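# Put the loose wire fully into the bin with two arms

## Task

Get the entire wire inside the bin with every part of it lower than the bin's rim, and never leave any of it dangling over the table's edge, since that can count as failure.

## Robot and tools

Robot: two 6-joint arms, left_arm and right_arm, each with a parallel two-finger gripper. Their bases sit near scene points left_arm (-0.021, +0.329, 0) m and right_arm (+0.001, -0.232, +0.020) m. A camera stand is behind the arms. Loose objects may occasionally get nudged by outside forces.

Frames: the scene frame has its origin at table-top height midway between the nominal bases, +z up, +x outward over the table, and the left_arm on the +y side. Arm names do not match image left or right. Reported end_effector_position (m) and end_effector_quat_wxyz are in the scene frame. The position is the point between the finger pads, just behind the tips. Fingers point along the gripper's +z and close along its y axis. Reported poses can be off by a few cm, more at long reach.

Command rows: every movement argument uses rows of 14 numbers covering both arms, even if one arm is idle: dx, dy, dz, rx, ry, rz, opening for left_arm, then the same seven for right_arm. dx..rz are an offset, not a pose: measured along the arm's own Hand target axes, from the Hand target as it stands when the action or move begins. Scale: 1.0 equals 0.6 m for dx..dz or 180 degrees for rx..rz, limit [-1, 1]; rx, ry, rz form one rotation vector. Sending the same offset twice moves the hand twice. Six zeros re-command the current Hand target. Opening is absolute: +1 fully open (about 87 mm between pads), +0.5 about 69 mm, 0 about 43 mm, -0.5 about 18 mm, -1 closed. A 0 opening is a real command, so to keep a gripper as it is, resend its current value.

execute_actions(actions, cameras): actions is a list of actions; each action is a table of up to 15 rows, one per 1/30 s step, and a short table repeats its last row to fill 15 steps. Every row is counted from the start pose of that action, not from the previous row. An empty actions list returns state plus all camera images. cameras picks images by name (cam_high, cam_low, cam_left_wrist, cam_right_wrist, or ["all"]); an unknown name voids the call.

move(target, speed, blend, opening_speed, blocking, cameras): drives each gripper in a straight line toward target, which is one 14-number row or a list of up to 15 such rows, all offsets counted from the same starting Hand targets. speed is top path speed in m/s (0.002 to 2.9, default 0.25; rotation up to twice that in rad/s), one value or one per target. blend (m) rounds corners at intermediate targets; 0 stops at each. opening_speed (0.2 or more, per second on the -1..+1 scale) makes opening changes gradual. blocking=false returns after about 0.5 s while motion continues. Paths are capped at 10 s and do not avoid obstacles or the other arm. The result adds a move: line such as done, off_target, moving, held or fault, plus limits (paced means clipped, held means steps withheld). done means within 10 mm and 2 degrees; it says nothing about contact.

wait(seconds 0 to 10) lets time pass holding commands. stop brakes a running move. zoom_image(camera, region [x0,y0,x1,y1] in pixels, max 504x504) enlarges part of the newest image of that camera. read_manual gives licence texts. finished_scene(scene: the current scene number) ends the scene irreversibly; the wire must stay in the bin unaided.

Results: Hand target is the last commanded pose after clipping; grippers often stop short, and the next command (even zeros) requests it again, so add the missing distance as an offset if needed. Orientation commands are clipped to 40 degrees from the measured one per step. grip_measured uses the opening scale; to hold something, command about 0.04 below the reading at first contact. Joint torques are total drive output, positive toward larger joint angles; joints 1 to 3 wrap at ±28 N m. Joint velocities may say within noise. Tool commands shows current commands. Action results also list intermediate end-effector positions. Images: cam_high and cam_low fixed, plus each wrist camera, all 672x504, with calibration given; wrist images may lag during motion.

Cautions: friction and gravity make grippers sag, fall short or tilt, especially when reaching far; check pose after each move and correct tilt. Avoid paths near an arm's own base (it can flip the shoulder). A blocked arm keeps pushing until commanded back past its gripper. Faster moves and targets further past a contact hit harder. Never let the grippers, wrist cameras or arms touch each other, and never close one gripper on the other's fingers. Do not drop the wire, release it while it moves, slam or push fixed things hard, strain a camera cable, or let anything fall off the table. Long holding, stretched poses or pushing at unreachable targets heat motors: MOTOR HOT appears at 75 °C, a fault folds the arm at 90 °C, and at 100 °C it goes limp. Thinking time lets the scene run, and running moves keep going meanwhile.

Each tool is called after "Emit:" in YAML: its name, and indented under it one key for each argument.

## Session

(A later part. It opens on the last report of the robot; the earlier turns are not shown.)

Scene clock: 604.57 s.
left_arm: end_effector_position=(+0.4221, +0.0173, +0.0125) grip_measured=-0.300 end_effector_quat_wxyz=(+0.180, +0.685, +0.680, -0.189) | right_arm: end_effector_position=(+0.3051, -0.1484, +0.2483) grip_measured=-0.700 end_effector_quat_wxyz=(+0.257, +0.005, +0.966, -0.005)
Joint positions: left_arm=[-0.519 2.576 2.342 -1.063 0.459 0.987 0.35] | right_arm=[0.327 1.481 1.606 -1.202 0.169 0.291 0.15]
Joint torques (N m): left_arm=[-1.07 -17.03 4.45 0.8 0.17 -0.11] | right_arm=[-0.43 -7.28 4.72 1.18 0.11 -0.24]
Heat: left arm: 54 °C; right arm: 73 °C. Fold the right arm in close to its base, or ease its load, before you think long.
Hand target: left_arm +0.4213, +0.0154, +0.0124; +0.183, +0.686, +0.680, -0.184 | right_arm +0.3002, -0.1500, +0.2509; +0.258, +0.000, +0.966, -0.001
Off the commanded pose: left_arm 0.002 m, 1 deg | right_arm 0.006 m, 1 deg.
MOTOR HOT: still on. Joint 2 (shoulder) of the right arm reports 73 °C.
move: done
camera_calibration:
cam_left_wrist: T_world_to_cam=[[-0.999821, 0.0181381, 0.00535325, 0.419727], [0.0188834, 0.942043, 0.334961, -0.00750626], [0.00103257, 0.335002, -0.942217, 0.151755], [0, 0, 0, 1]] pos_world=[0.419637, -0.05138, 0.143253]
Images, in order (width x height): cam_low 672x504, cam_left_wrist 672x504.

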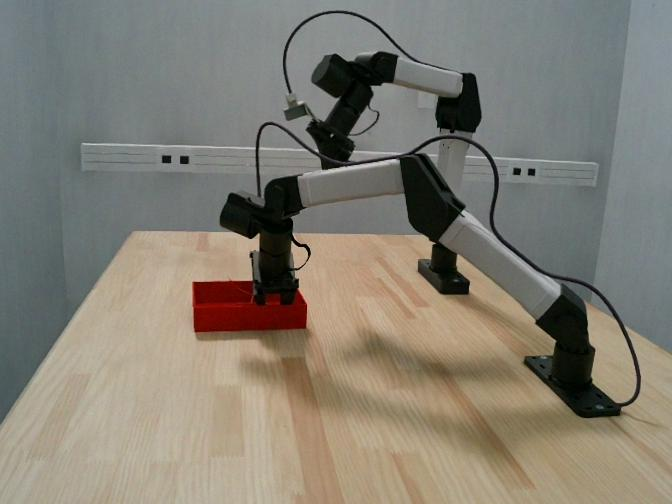

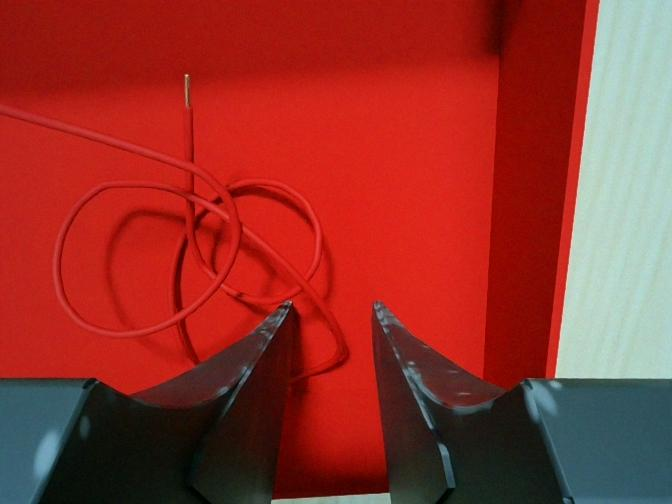

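Emit:
move:
  target:
    - [0,0,0,0,0,0,-1,0,0,0,0,0,0,-0.7]
    - [-0.125,0,-0.2165,0,0,0,-1,0,0,0,0,0,0,-0.7]
  speed: 0.2
  cameras: ["all"]

Emit:
zoom_image:
  camera: "cam_low"
  region: [180, 200, 380, 340]

Scene clock: 608.67 s.
left_arm: end_effector_position=(+0.4237, +0.0163, +0.1425) grip_measured=-0.943 end_effector_quat_wxyz=(+0.244, +0.673, +0.677, -0.174) | right_arm: end_effector_position=(+0.3051, -0.1484, +0.2483) grip_measured=-0.700 end_effector_quat_wxyz=(+0.257, +0.005, +0.966, -0.005)
Joint positions: left_arm=[-0.519 2.576 2.844 -1.418 0.454 0.939 0.029] | right_arm=[0.327 1.481 1.606 -1.202 0.169 0.291 0.15]
Joint torques (N m): left_arm=[-0.9 -17.85 8.06 0.64 0.21 -0.19] | right_arm=[-0.47 -7.25 4.89 1.17 0.09 -0.2]
Heat: left arm: 56 °C; right arm: 71 °C.
Hand target: left_arm +0.4211, +0.0157, +0.1625; +0.184, +0.686, +0.680, -0.184 | right_arm +0.3002, -0.1500, +0.2509; +0.258, +0.000, +0.966, -0.001
Off the commanded pose: left_arm 0.020 m, 7 deg | right_arm 0.006 m, 1 deg.
MOTOR HOT: cleared for the motors of the right arm.
elbow stopped short (left arm): the move would have taken joint 3 (elbow) straighter than the controller allows.
move: off_target (left_arm)
camera_calibration:
cam_left_wrist: T_world_to_cam=[[-0.994751, -0.0273141, -0.0986135, 0.434053], [-0.0527128, 0.96279, 0.265058, -0.0101927], [0.0877043, 0.268865, -0.959176, 0.241302], [0, 0, 0, 1]] pos_world=[0.410075, -0.0432083, 0.276956]
cam_right_wrist: T_world_to_cam=[[-0.0170666, -0.999739, -0.0152107, -0.138015], [-0.930978, 0.0103405, 0.36493, 0.213586], [-0.364677, 0.0203889, -0.930911, 0.487991], [0, 0, 0, 1]] pos_world=[0.374447, -0.150137, 0.374233]

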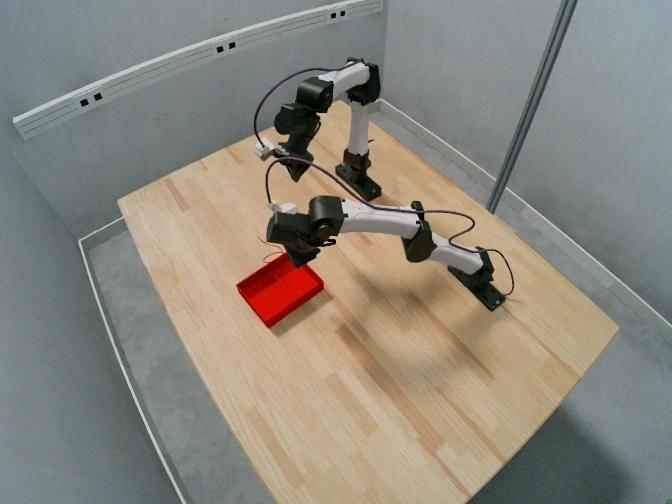

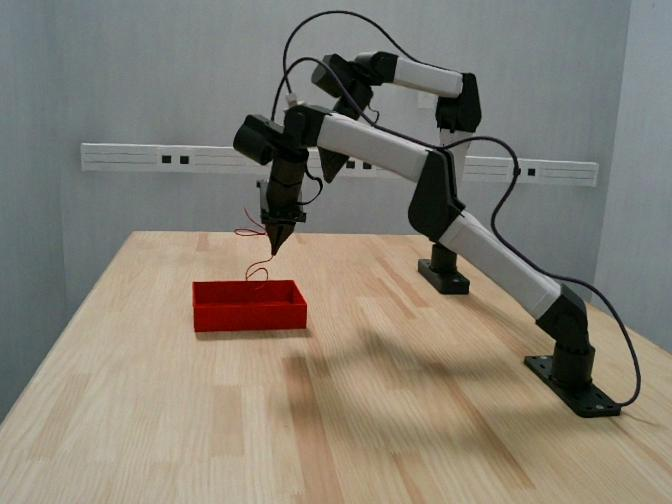

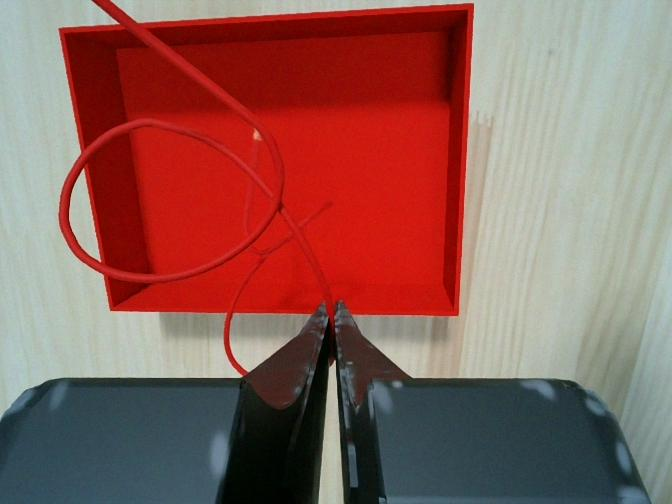

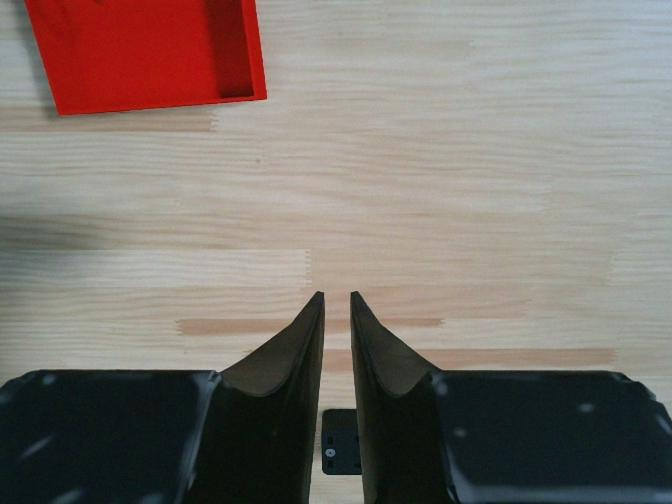

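Scaled by 2.520 from the camera's 672x504 image, which has a finer 960x720 frame.

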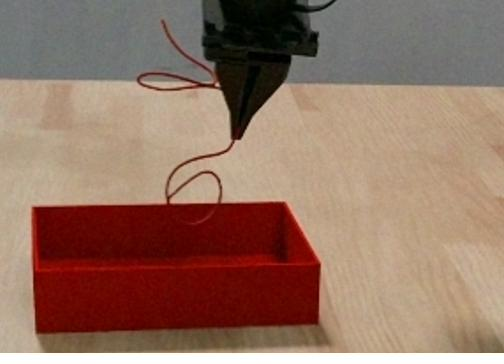

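Emit:
move:
  target:
    - [0.052,-0.035,-0.14,-0.4,-0.131,0.081,-1,0,0,0,0,0,0,-0.7]
    - [0.052,-0.035,-0.14,-0.224,-0.378,-0.307,-1,0,0,0,0,0,0,-0.7]
    - [0.052,-0.035,-0.14,0.117,-0.533,-0.683,-1,0,0,0,0,0,0,-0.7]
  speed: 0.5
  blend: 0.02
  cameras: ["all"]

Emit:
zoom_image:
  camera: "cam_low"
  region: [180, 160, 380, 340]

Scene clock: 637.63 s.
left_arm: end_effector_position=(+0.4013, +0.0854, +0.2241) grip_measured=-0.943 end_effector_quat_wxyz=(-0.214, +0.467, -0.529, +0.676) | right_arm: end_effector_position=(+0.3051, -0.1484, +0.2483) grip_measured=-0.700 end_effector_quat_wxyz=(+0.257, +0.005, +0.966, -0.005)
Joint positions: left_arm=[-0.385 1.701 0.725 0.982 0.147 -1.988 0.029] | right_arm=[0.327 1.481 1.606 -1.202 0.169 0.291 0.15]
Joint torques (N m): left_arm=[-0.92 -6.95 5.38 1.67 -0.1 -0.08] | right_arm=[-0.46 -7.45 4.75 1.21 0.11 -0.22]
Heat: left arm: 63 °C; right arm: 60 °C.
Hand target: left_arm +0.4006, +0.0851, +0.2195; -0.211, +0.472, -0.525, +0.676 | right_arm +0.3002, -0.1500, +0.2509; +0.258, +0.000, +0.966, -0.001
Off the commanded pose: left_arm 0.005 m, 1 deg | right_arm 0.006 m, 1 deg.
move: done
camera_calibration:
cam_left_wrist: T_world_to_cam=[[0.200054, 0.341804, 0.918231, -0.317157], [-0.96135, -0.112467, 0.251313, 0.359981], [0.189171, -0.933017, 0.306094, 0.0812607], [0, 0, 0, 1]] pos_world=[0.394144, 0.224709, 0.175883]
cam_right_wrist: T_world_to_cam=[[-0.0170666, -0.999739, -0.0152107, -0.138015], [-0.930978, 0.0103405, 0.36493, 0.213586], [-0.364677, 0.0203889, -0.930911, 0.487991], [0, 0, 0, 1]] pos_world=[0.374447, -0.150137, 0.374233]

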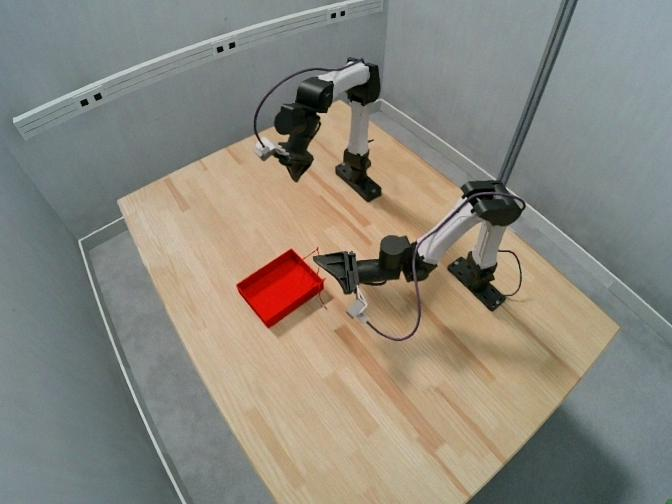

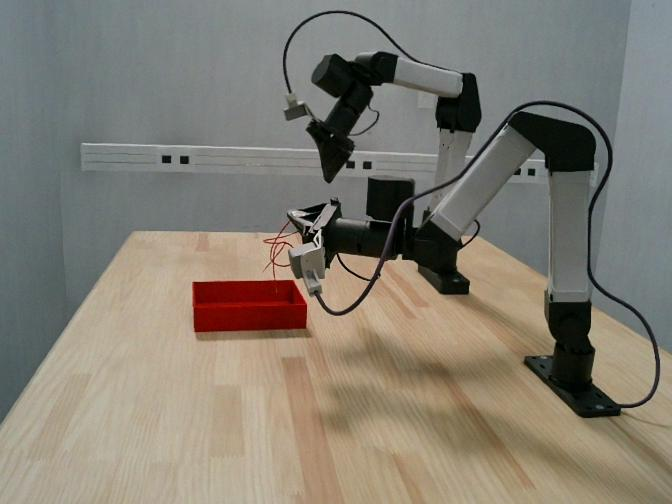

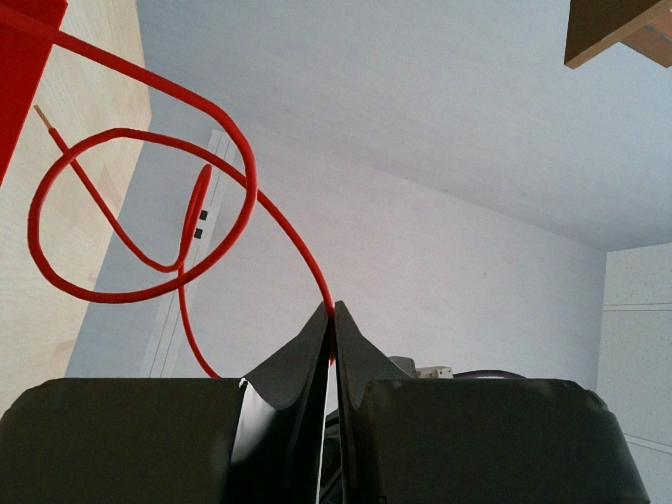

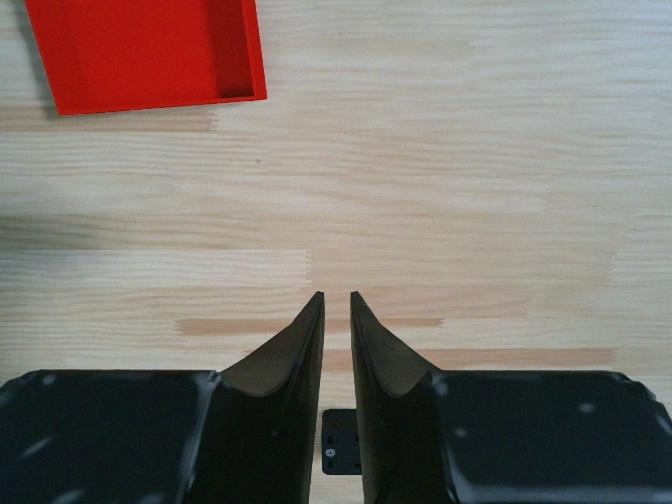

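Scaled by 2.520 from the camera's 672x504 image, which has a finer 960x720 frame.

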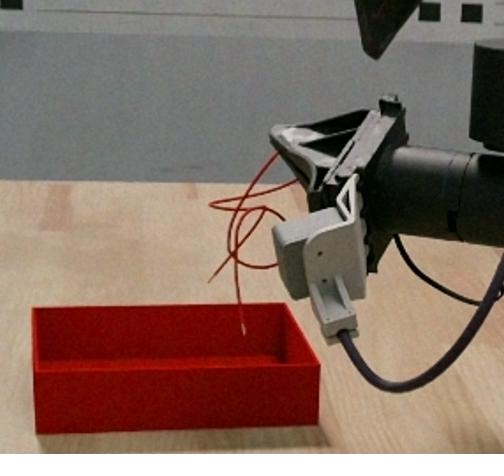

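Emit:
move:
  target: [0.2017,0.0935,0.226,0,0,0.133,-1,0.072,-0.1,-0.042,0,0,0,-0.7]
  speed: 0.25
  cameras: ["all"]

Emit:
zoom_image:
  camera: "cam_low"
  region: [180, 160, 380, 340]

Scene clock: 654.67 s.
left_arm: end_effector_position=(+0.4426, -0.0978, +0.2153) grip_measured=-0.943 end_effector_quat_wxyz=(+0.337, -0.353, +0.614, -0.620) | right_arm: end_effector_position=(+0.2544, -0.2097, +0.2518) grip_measured=-0.700 end_effector_quat_wxyz=(+0.260, +0.005, +0.966, -0.004)
Joint positions: left_arm=[-0.721 2.113 1.358 0.75 -0.179 -1.595 0.029] | right_arm=[0.119 1.249 1.437 -1.237 0.068 0.107 0.15]
Joint torques (N m): left_arm=[-0.38 -11.54 9.87 1.41 -0.15 0.14] | right_arm=[-0.53 -4.46 4.51 1.26 0.04 -0.19]
Heat: left arm: 56 °C; right arm: 58 °C.
Hand target: left_arm +0.4491, -0.0989, +0.2191; +0.347, -0.353, +0.612, -0.617 | right_arm +0.2502, -0.2101, +0.2513; +0.258, +0.000, +0.966, -0.001
Off the commanded pose: left_arm 0.008 m, 1 deg | right_arm 0.004 m, 1 deg.
move: done
camera_calibration:
cam_left_wrist: T_world_to_cam=[[0.0113914, 0.00931111, 0.999892, -0.221264], [-0.988762, -0.148964, 0.0126518, 0.441323], [0.149066, -0.988799, 0.00750955, -0.0181834], [0, 0, 0, 1]] pos_world=[0.441594, 0.0498219, 0.215793]
cam_right_wrist: T_world_to_cam=[[-0.0171127, -0.999717, -0.0165395, -0.199792], [-0.93311, 0.0100258, 0.35945, 0.167654], [-0.359183, 0.0215843, -0.933018, 0.473402], [0, 0, 0, 1]] pos_world=[0.323058, -0.211635, 0.378125]

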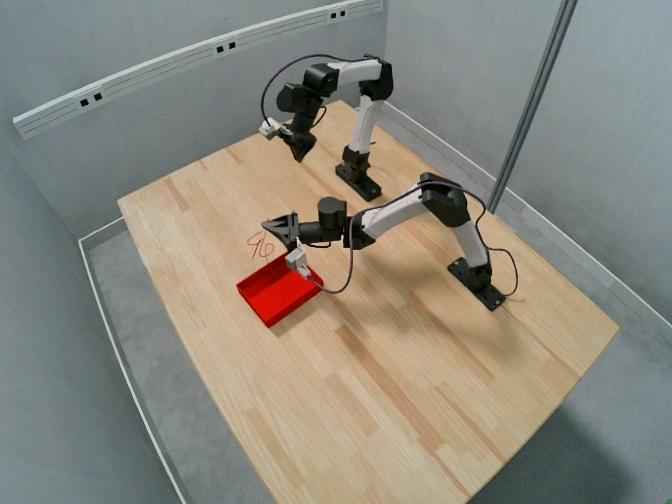

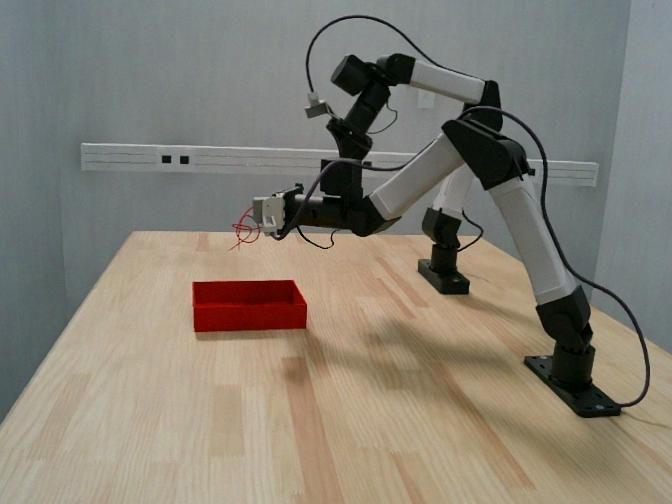

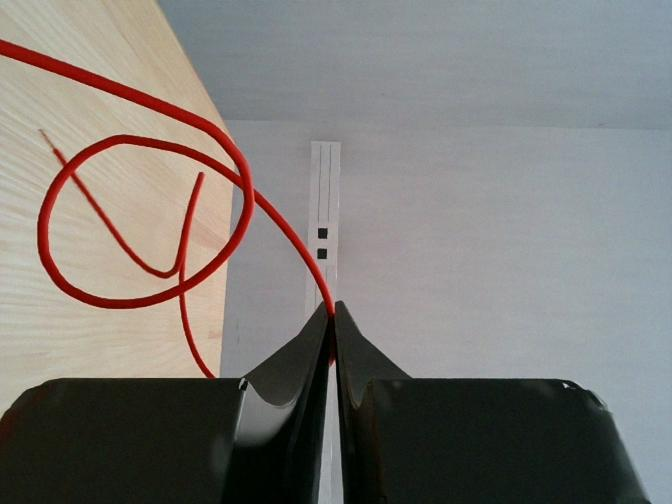

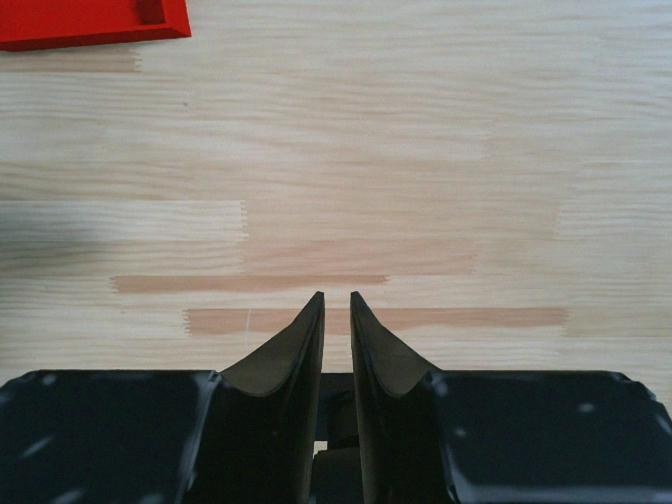

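Scaled by 2.520 from the camera's 672x504 image, which has a finer 960x720 frame.

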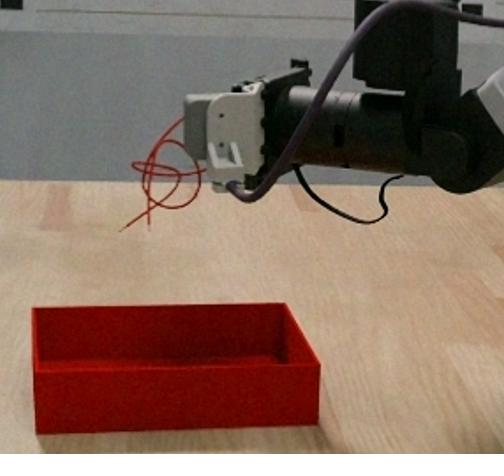

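Emit:
move:
  target:
    - [0,0,0,0,0,0,-1,0.072,-0.317,-0.042,0.111,0,0.192,-0.7]
    - [-0.095,0.083,-0.016,0,-0.222,0,-1,0.072,-0.317,-0.042,0.111,0,0.192,-0.7]
  speed: 0.3
  cameras: ["all"]

Emit:
zoom_image:
  camera: "cam_low"
  region: [180, 160, 380, 340]

Emit:
zoom_image:
  camera: "cam_high"
  region: [200, 200, 360, 340]

Scene clock: 671.70 s.
left_arm: end_effector_position=(+0.4676, -0.0423, +0.1606) grip_measured=-0.943 end_effector_quat_wxyz=(+0.533, -0.539, +0.471, -0.451) | right_arm: end_effector_position=(+0.1920, -0.3939, +0.2415) grip_measured=-0.700 end_effector_quat_wxyz=(+0.219, +0.336, +0.912, -0.085)
Joint positions: left_arm=[-0.849 2.278 1.424 0.808 -1.008 -1.594 0.029] | right_arm=[-0.693 1.267 1.422 -1.251 0.012 0.007 0.15]
Joint torques (N m): left_arm=[-0.81 -12.26 9.02 1.4 -0.12 0.05] | right_arm=[-0.49 -3.23 8.02 1.44 0.01 -0.23]
Heat: left arm: 52 °C; right arm: 55 °C.
Hand target: left_arm +0.4699, -0.0454, +0.1688; +0.535, -0.543, +0.456, -0.460 | right_arm +0.2003, -0.4002, +0.2519; +0.243, +0.329, +0.908, -0.089
Off the commanded pose: left_arm 0.009 m, 2 deg | right_arm 0.015 m, 3 deg.
move: off_target (right_arm)
camera_calibration:
cam_left_wrist: T_world_to_cam=[[0.0282187, -0.0204013, 0.999394, -0.176484], [-0.659588, -0.751621, 0.00328064, 0.29697], [0.751098, -0.65928, -0.0346662, -0.227382], [0, 0, 0, 1]] pos_world=[0.371644, 0.0696993, 0.16752]
cam_right_wrist: T_world_to_cam=[[-0.655663, -0.754923, -0.0140236, -0.166699], [-0.693446, 0.594714, 0.406753, 0.28775], [-0.298727, 0.276418, -0.913431, 0.529412], [0, 0, 0, 1]] pos_world=[0.248391, -0.443313, 0.3642]

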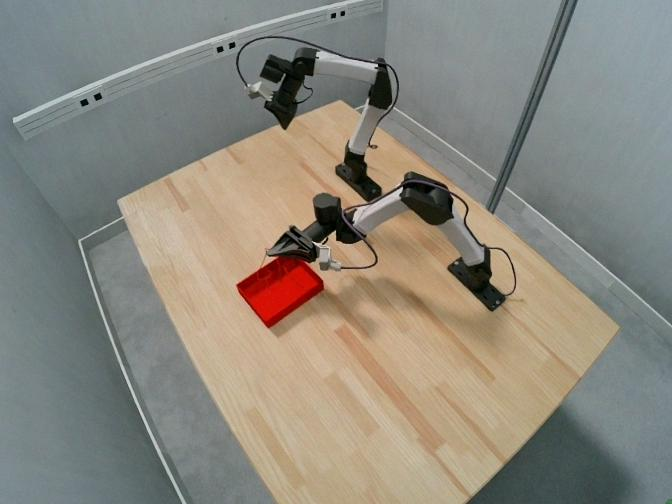

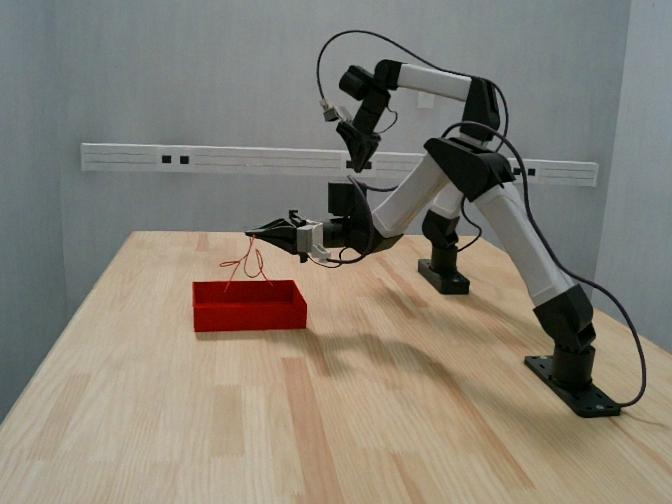

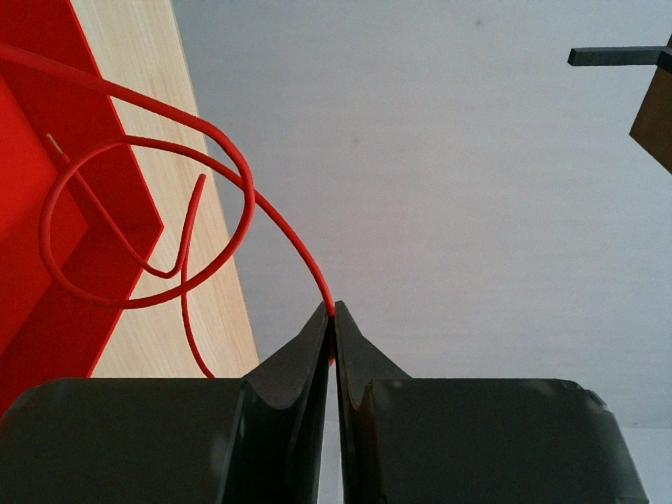

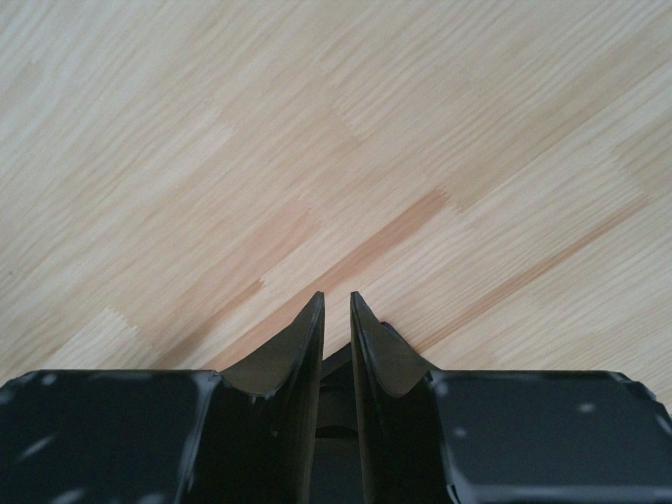

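Scaled by 2.520 from the camera's 672x504 image, which has a finer 960x720 frame.

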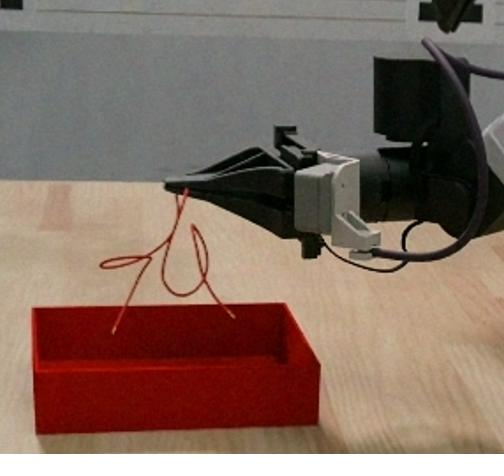

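Scaled by 3.150 from the camera's 672x504 image, which has a finer 960x720 frame.

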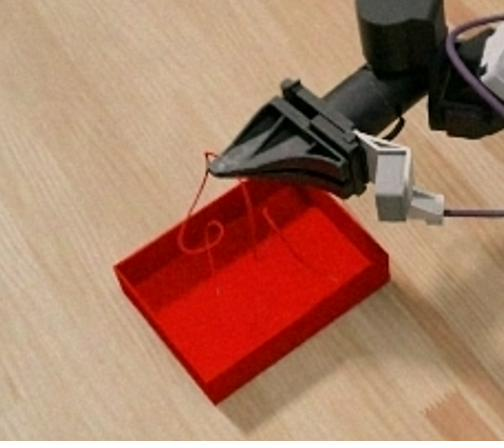

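Emit:
move:
  target: [0.029,0.097,-0.03,0,0,0,-1,0,0,0,0,0,0,-0.7]
  speed: 0.12
  cameras: ["all"]

Emit:
zoom_image:
  camera: "cam_low"
  region: [180, 160, 380, 340]

Emit:
zoom_image:
  camera: "cam_high"
  region: [200, 200, 360, 340]

Scene clock: 684.90 s.
left_arm: end_effector_position=(+0.4521, -0.0639, +0.1024) grip_measured=-0.943 end_effector_quat_wxyz=(+0.534, -0.538, +0.472, -0.451) | right_arm: end_effector_position=(+0.1920, -0.3939, +0.2415) grip_measured=-0.700 end_effector_quat_wxyz=(+0.219, +0.336, +0.912, -0.085)
Joint positions: left_arm=[-0.903 2.438 1.44 0.949 -1.061 -1.594 0.029] | right_arm=[-0.693 1.267 1.422 -1.251 0.012 0.007 0.15]
Joint torques (N m): left_arm=[-0.7 -13.15 8.31 1.38 -0.16 0.04] | right_arm=[-0.49 -3.17 8.06 1.46 -0.01 -0.19]
Heat: left arm: 53 °C; right arm: 53 °C.
Hand target: left_arm +0.4548, -0.0661, +0.1108; +0.535, -0.543, +0.456, -0.460 | right_arm +0.2003, -0.4002, +0.2519; +0.243, +0.329, +0.908, -0.089
Off the commanded pose: left_arm 0.009 m, 2 deg | right_arm 0.015 m, 3 deg.
move: off_target (right_arm)
camera_calibration:
cam_left_wrist: T_world_to_cam=[[0.0281296, -0.0243296, 0.999308, -0.118491], [-0.660152, -0.751132, 0.000295267, 0.271347], [0.750605, -0.659704, -0.0371903, -0.231521], [0, 0, 0, 1]] pos_world=[0.356244, 0.0481991, 0.109719]
cam_right_wrist: T_world_to_cam=[[-0.655663, -0.754923, -0.0140236, -0.166699], [-0.693446, 0.594714, 0.406753, 0.28775], [-0.298727, 0.276418, -0.913431, 0.529412], [0, 0, 0, 1]] pos_world=[0.248391, -0.443313, 0.3642]

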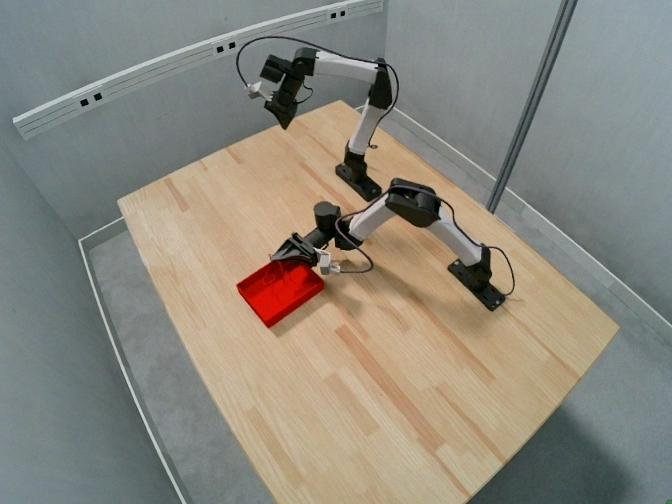

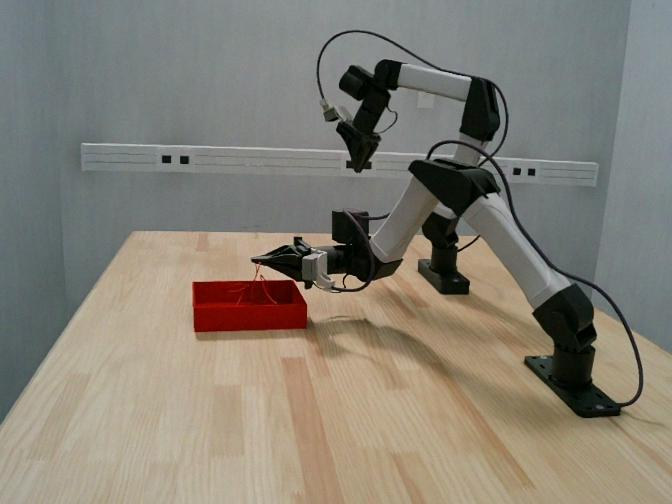

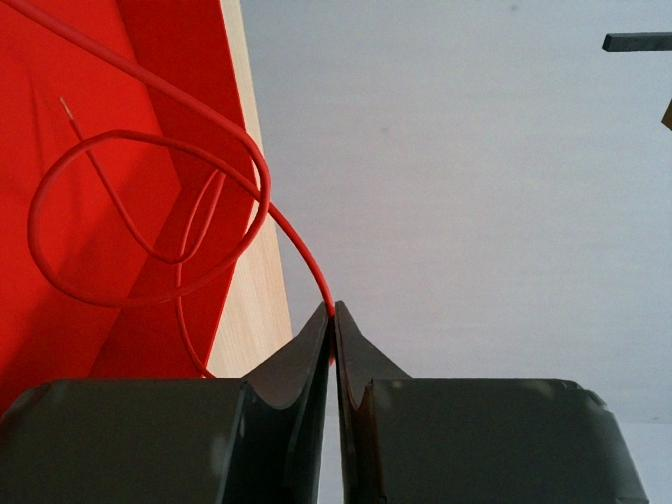

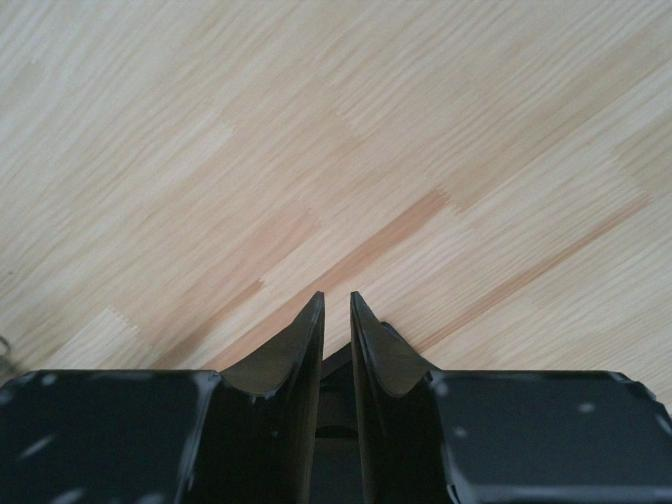

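Scaled by 2.520 from the camera's 672x504 image, which has a finer 960x720 frame.

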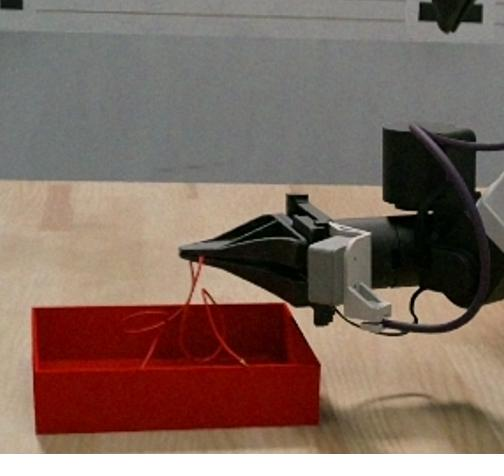

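Scaled by 3.150 from the camera's 672x504 image, which has a finer 960x720 frame.

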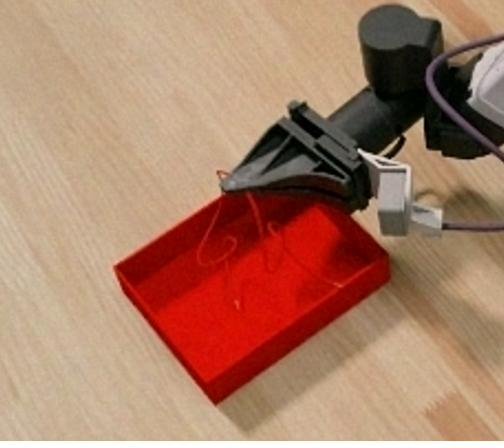

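Emit:
move:
  target:
    - [0,0,0,-0.222,0,0,-1,0,0,0,0,0,0,-0.7]
    - [-0.0125,0.09,-0.015,-0.222,0,0,-1,0,0,0,0,0,0,-0.7]
  speed: 0.12
  cameras: ["all"]

Emit:
zoom_image:
  camera: "cam_low"
  region: [180, 160, 380, 340]

Emit:
zoom_image:
  camera: "cam_high"
  region: [200, 200, 360, 340]

Scene clock: 697.93 s.
left_arm: end_effector_position=(+0.4455, -0.0598, +0.0561) grip_measured=-0.943 end_effector_quat_wxyz=(-0.336, +0.615, -0.647, +0.300) | right_arm: end_effector_position=(+0.1920, -0.3939, +0.2415) grip_measured=-0.700 end_effector_quat_wxyz=(+0.219, +0.336, +0.912, -0.085)
Joint positions: left_arm=[-0.815 2.298 1.683 -0.229 -0.652 -2.086 0.029] | right_arm=[-0.693 1.267 1.422 -1.251 0.012 0.007 0.15]
Joint torques (N m): left_arm=[-0.73 -14.6 5.81 1.13 -0.29 -0.12] | right_arm=[-0.27 -3.14 8.16 1.44 -0.02 -0.16]
Heat: left arm: 53 °C; right arm: 52 °C.
Hand target: left_arm +0.4445, -0.0609, +0.0567; -0.317, +0.693, -0.586, +0.276 | right_arm +0.2003, -0.4002, +0.2519; +0.243, +0.329, +0.908, -0.089
Off the commanded pose: left_arm 0.002 m, 12 deg | right_arm 0.015 m, 3 deg.
joint sent to its limit (left arm) — joint 6 (wrist roll), lower limit. The joint targets are off in orientation, not in position.
move: off_target (left_arm, right_arm)
camera_calibration:
cam_left_wrist: T_world_to_cam=[[0.594143, -0.0739336, 0.800954, -0.315947], [-0.630452, -0.661196, 0.406633, 0.239529], [0.499524, -0.746562, -0.439456, -0.0963693], [0, 0, 0, 1]] pos_world=[0.386868, 0.0630705, 0.113309]
cam_right_wrist: T_world_to_cam=[[-0.655663, -0.754923, -0.0140236, -0.166699], [-0.693446, 0.594714, 0.406753, 0.28775], [-0.298727, 0.276418, -0.913431, 0.529412], [0, 0, 0, 1]] pos_world=[0.248391, -0.443313, 0.3642]

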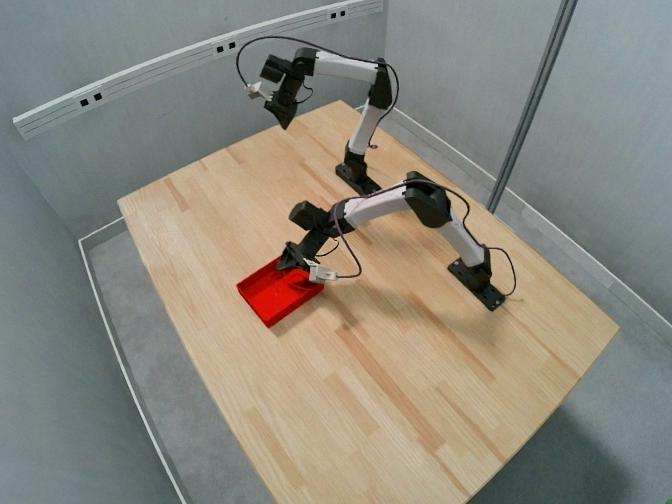

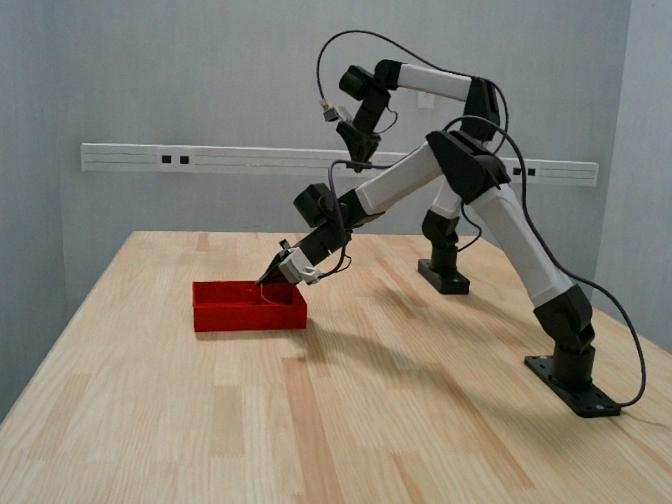

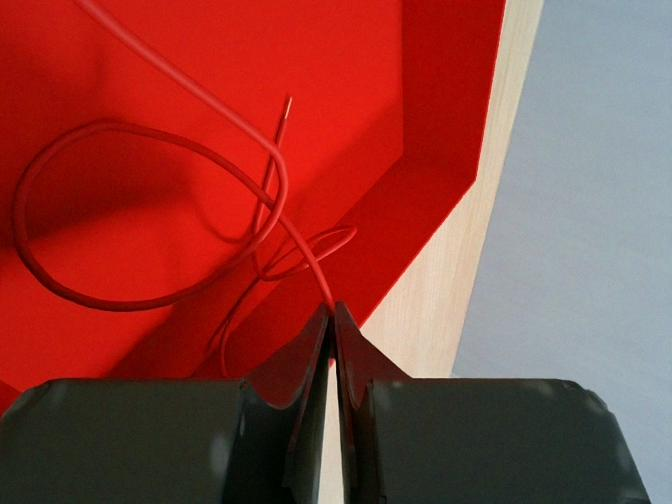

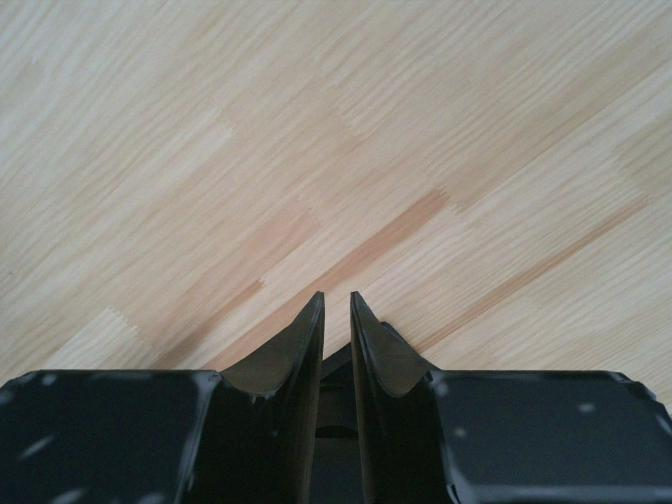

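Scaled by 2.520 from the camera's 672x504 image, which has a finer 960x720 frame.

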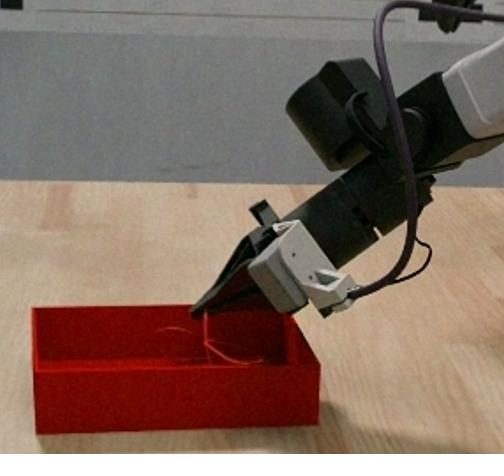

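Scaled by 3.150 from the camera's 672x504 image, which has a finer 960x720 frame.

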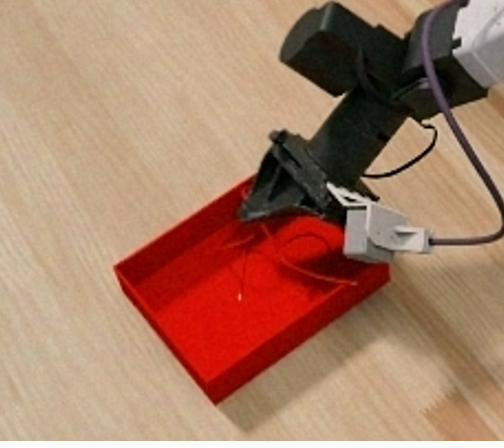

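Emit:
move:
  target:
    - [0,0.0255,0.0216,0,0,0,-1,0,0,0,0,0,0,-0.7]
    - [0,0.0255,0.0216,0,0,0,-0.6,0,0,0,0,0,0,-0.7]
  speed: 0.1
  opening_speed: 0.6
  cameras: ["all"]

Emit:
zoom_image:
  camera: "cam_low"
  region: [180, 160, 380, 340]

Emit:
zoom_image:
  camera: "cam_high"
  region: [200, 200, 360, 340]

Scene clock: 703.80 s.
left_arm: end_effector_position=(+0.4467, -0.0611, +0.0465) grip_measured=-0.600 end_effector_quat_wxyz=(-0.336, +0.615, -0.643, +0.309) | right_arm: end_effector_position=(+0.1920, -0.3939, +0.2415) grip_measured=-0.700 end_effector_quat_wxyz=(+0.219, +0.336, +0.912, -0.085)
Joint positions: left_arm=[-0.815 2.313 1.653 -0.164 -0.652 -2.086 0.2] | right_arm=[-0.693 1.267 1.422 -1.251 0.012 0.007 0.15]
Joint torques (N m): left_arm=[-0.81 -12.83 5.7 1.2 -0.32 -0.12] | right_arm=[-0.42 -3.06 8.03 1.48 -0.02 -0.2]
Heat: left arm: 53 °C; right arm: 51 °C.
Hand target: left_arm +0.4445, -0.0611, +0.0368; -0.317, +0.693, -0.586, +0.276 | right_arm +0.2003, -0.4002, +0.2519; +0.243, +0.329, +0.908, -0.089
Off the commanded pose: left_arm 0.010 m, 12 deg | right_arm 0.015 m, 3 deg.
joint sent to its limit (left arm) — joint 6 (wrist roll), lower limit. The joint targets are off in orientation, not in position.
move: off_target (left_arm, right_arm); target 2's new opening was sent with left_arm's hand 0.010 m and 12 deg from that target
camera_calibration:
cam_left_wrist: T_world_to_cam=[[0.583087, -0.062053, 0.810036, -0.303811], [-0.636057, -0.655166, 0.407663, 0.246106], [0.505412, -0.752932, -0.421489, -0.105987], [0, 0, 0, 1]] pos_world=[0.387253, 0.0625868, 0.101097]
cam_right_wrist: T_world_to_cam=[[-0.655663, -0.754923, -0.0140236, -0.166699], [-0.693446, 0.594714, 0.406753, 0.28775], [-0.298727, 0.276418, -0.913431, 0.529412], [0, 0, 0, 1]] pos_world=[0.248391, -0.443313, 0.3642]

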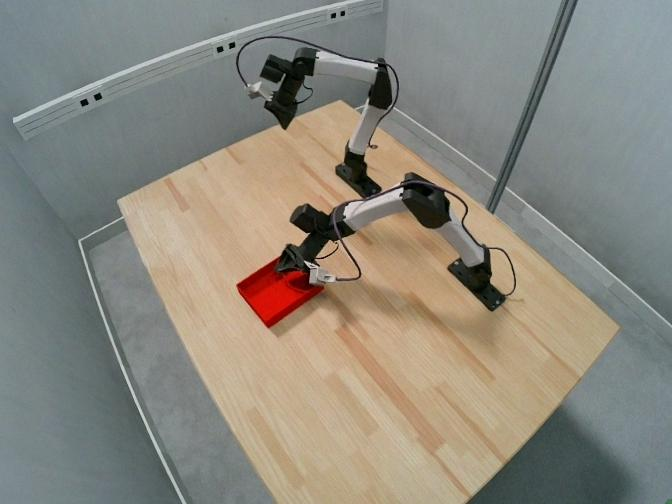

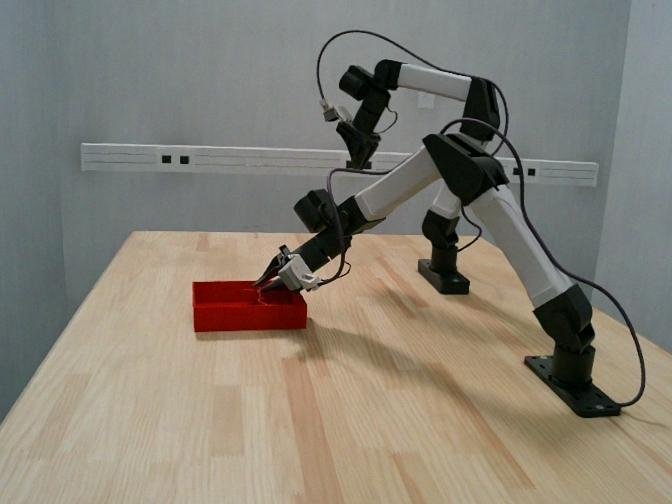

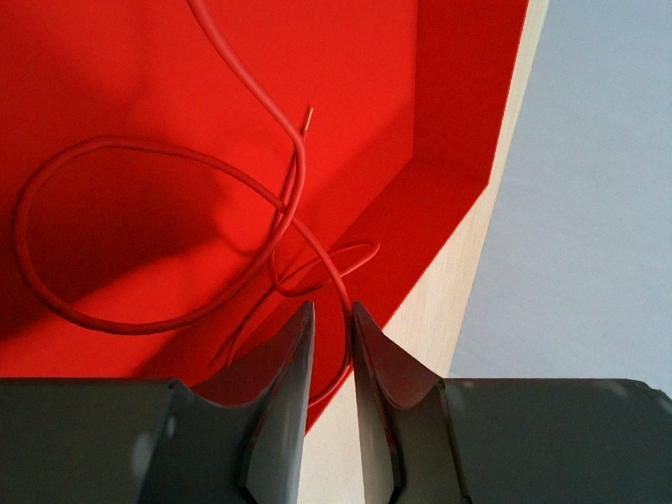

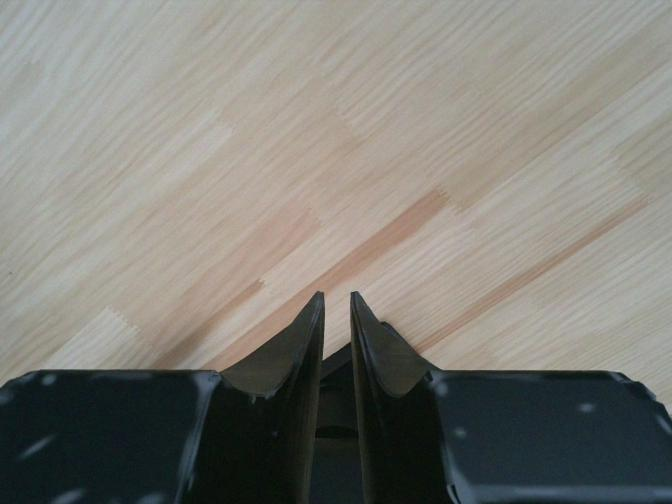

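Scaled by 2.520 from the camera's 672x504 image, which has a finer 960x720 frame.

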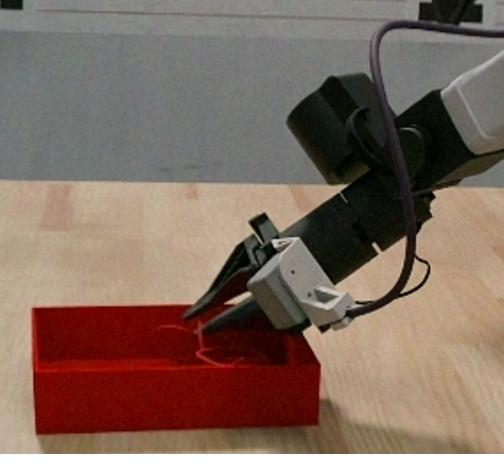

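Scaled by 3.150 from the camera's 672x504 image, which has a finer 960x720 frame.

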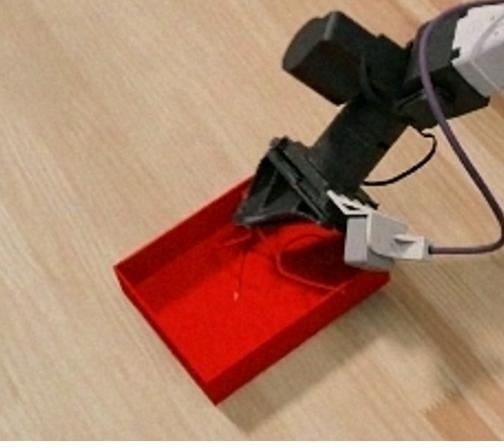

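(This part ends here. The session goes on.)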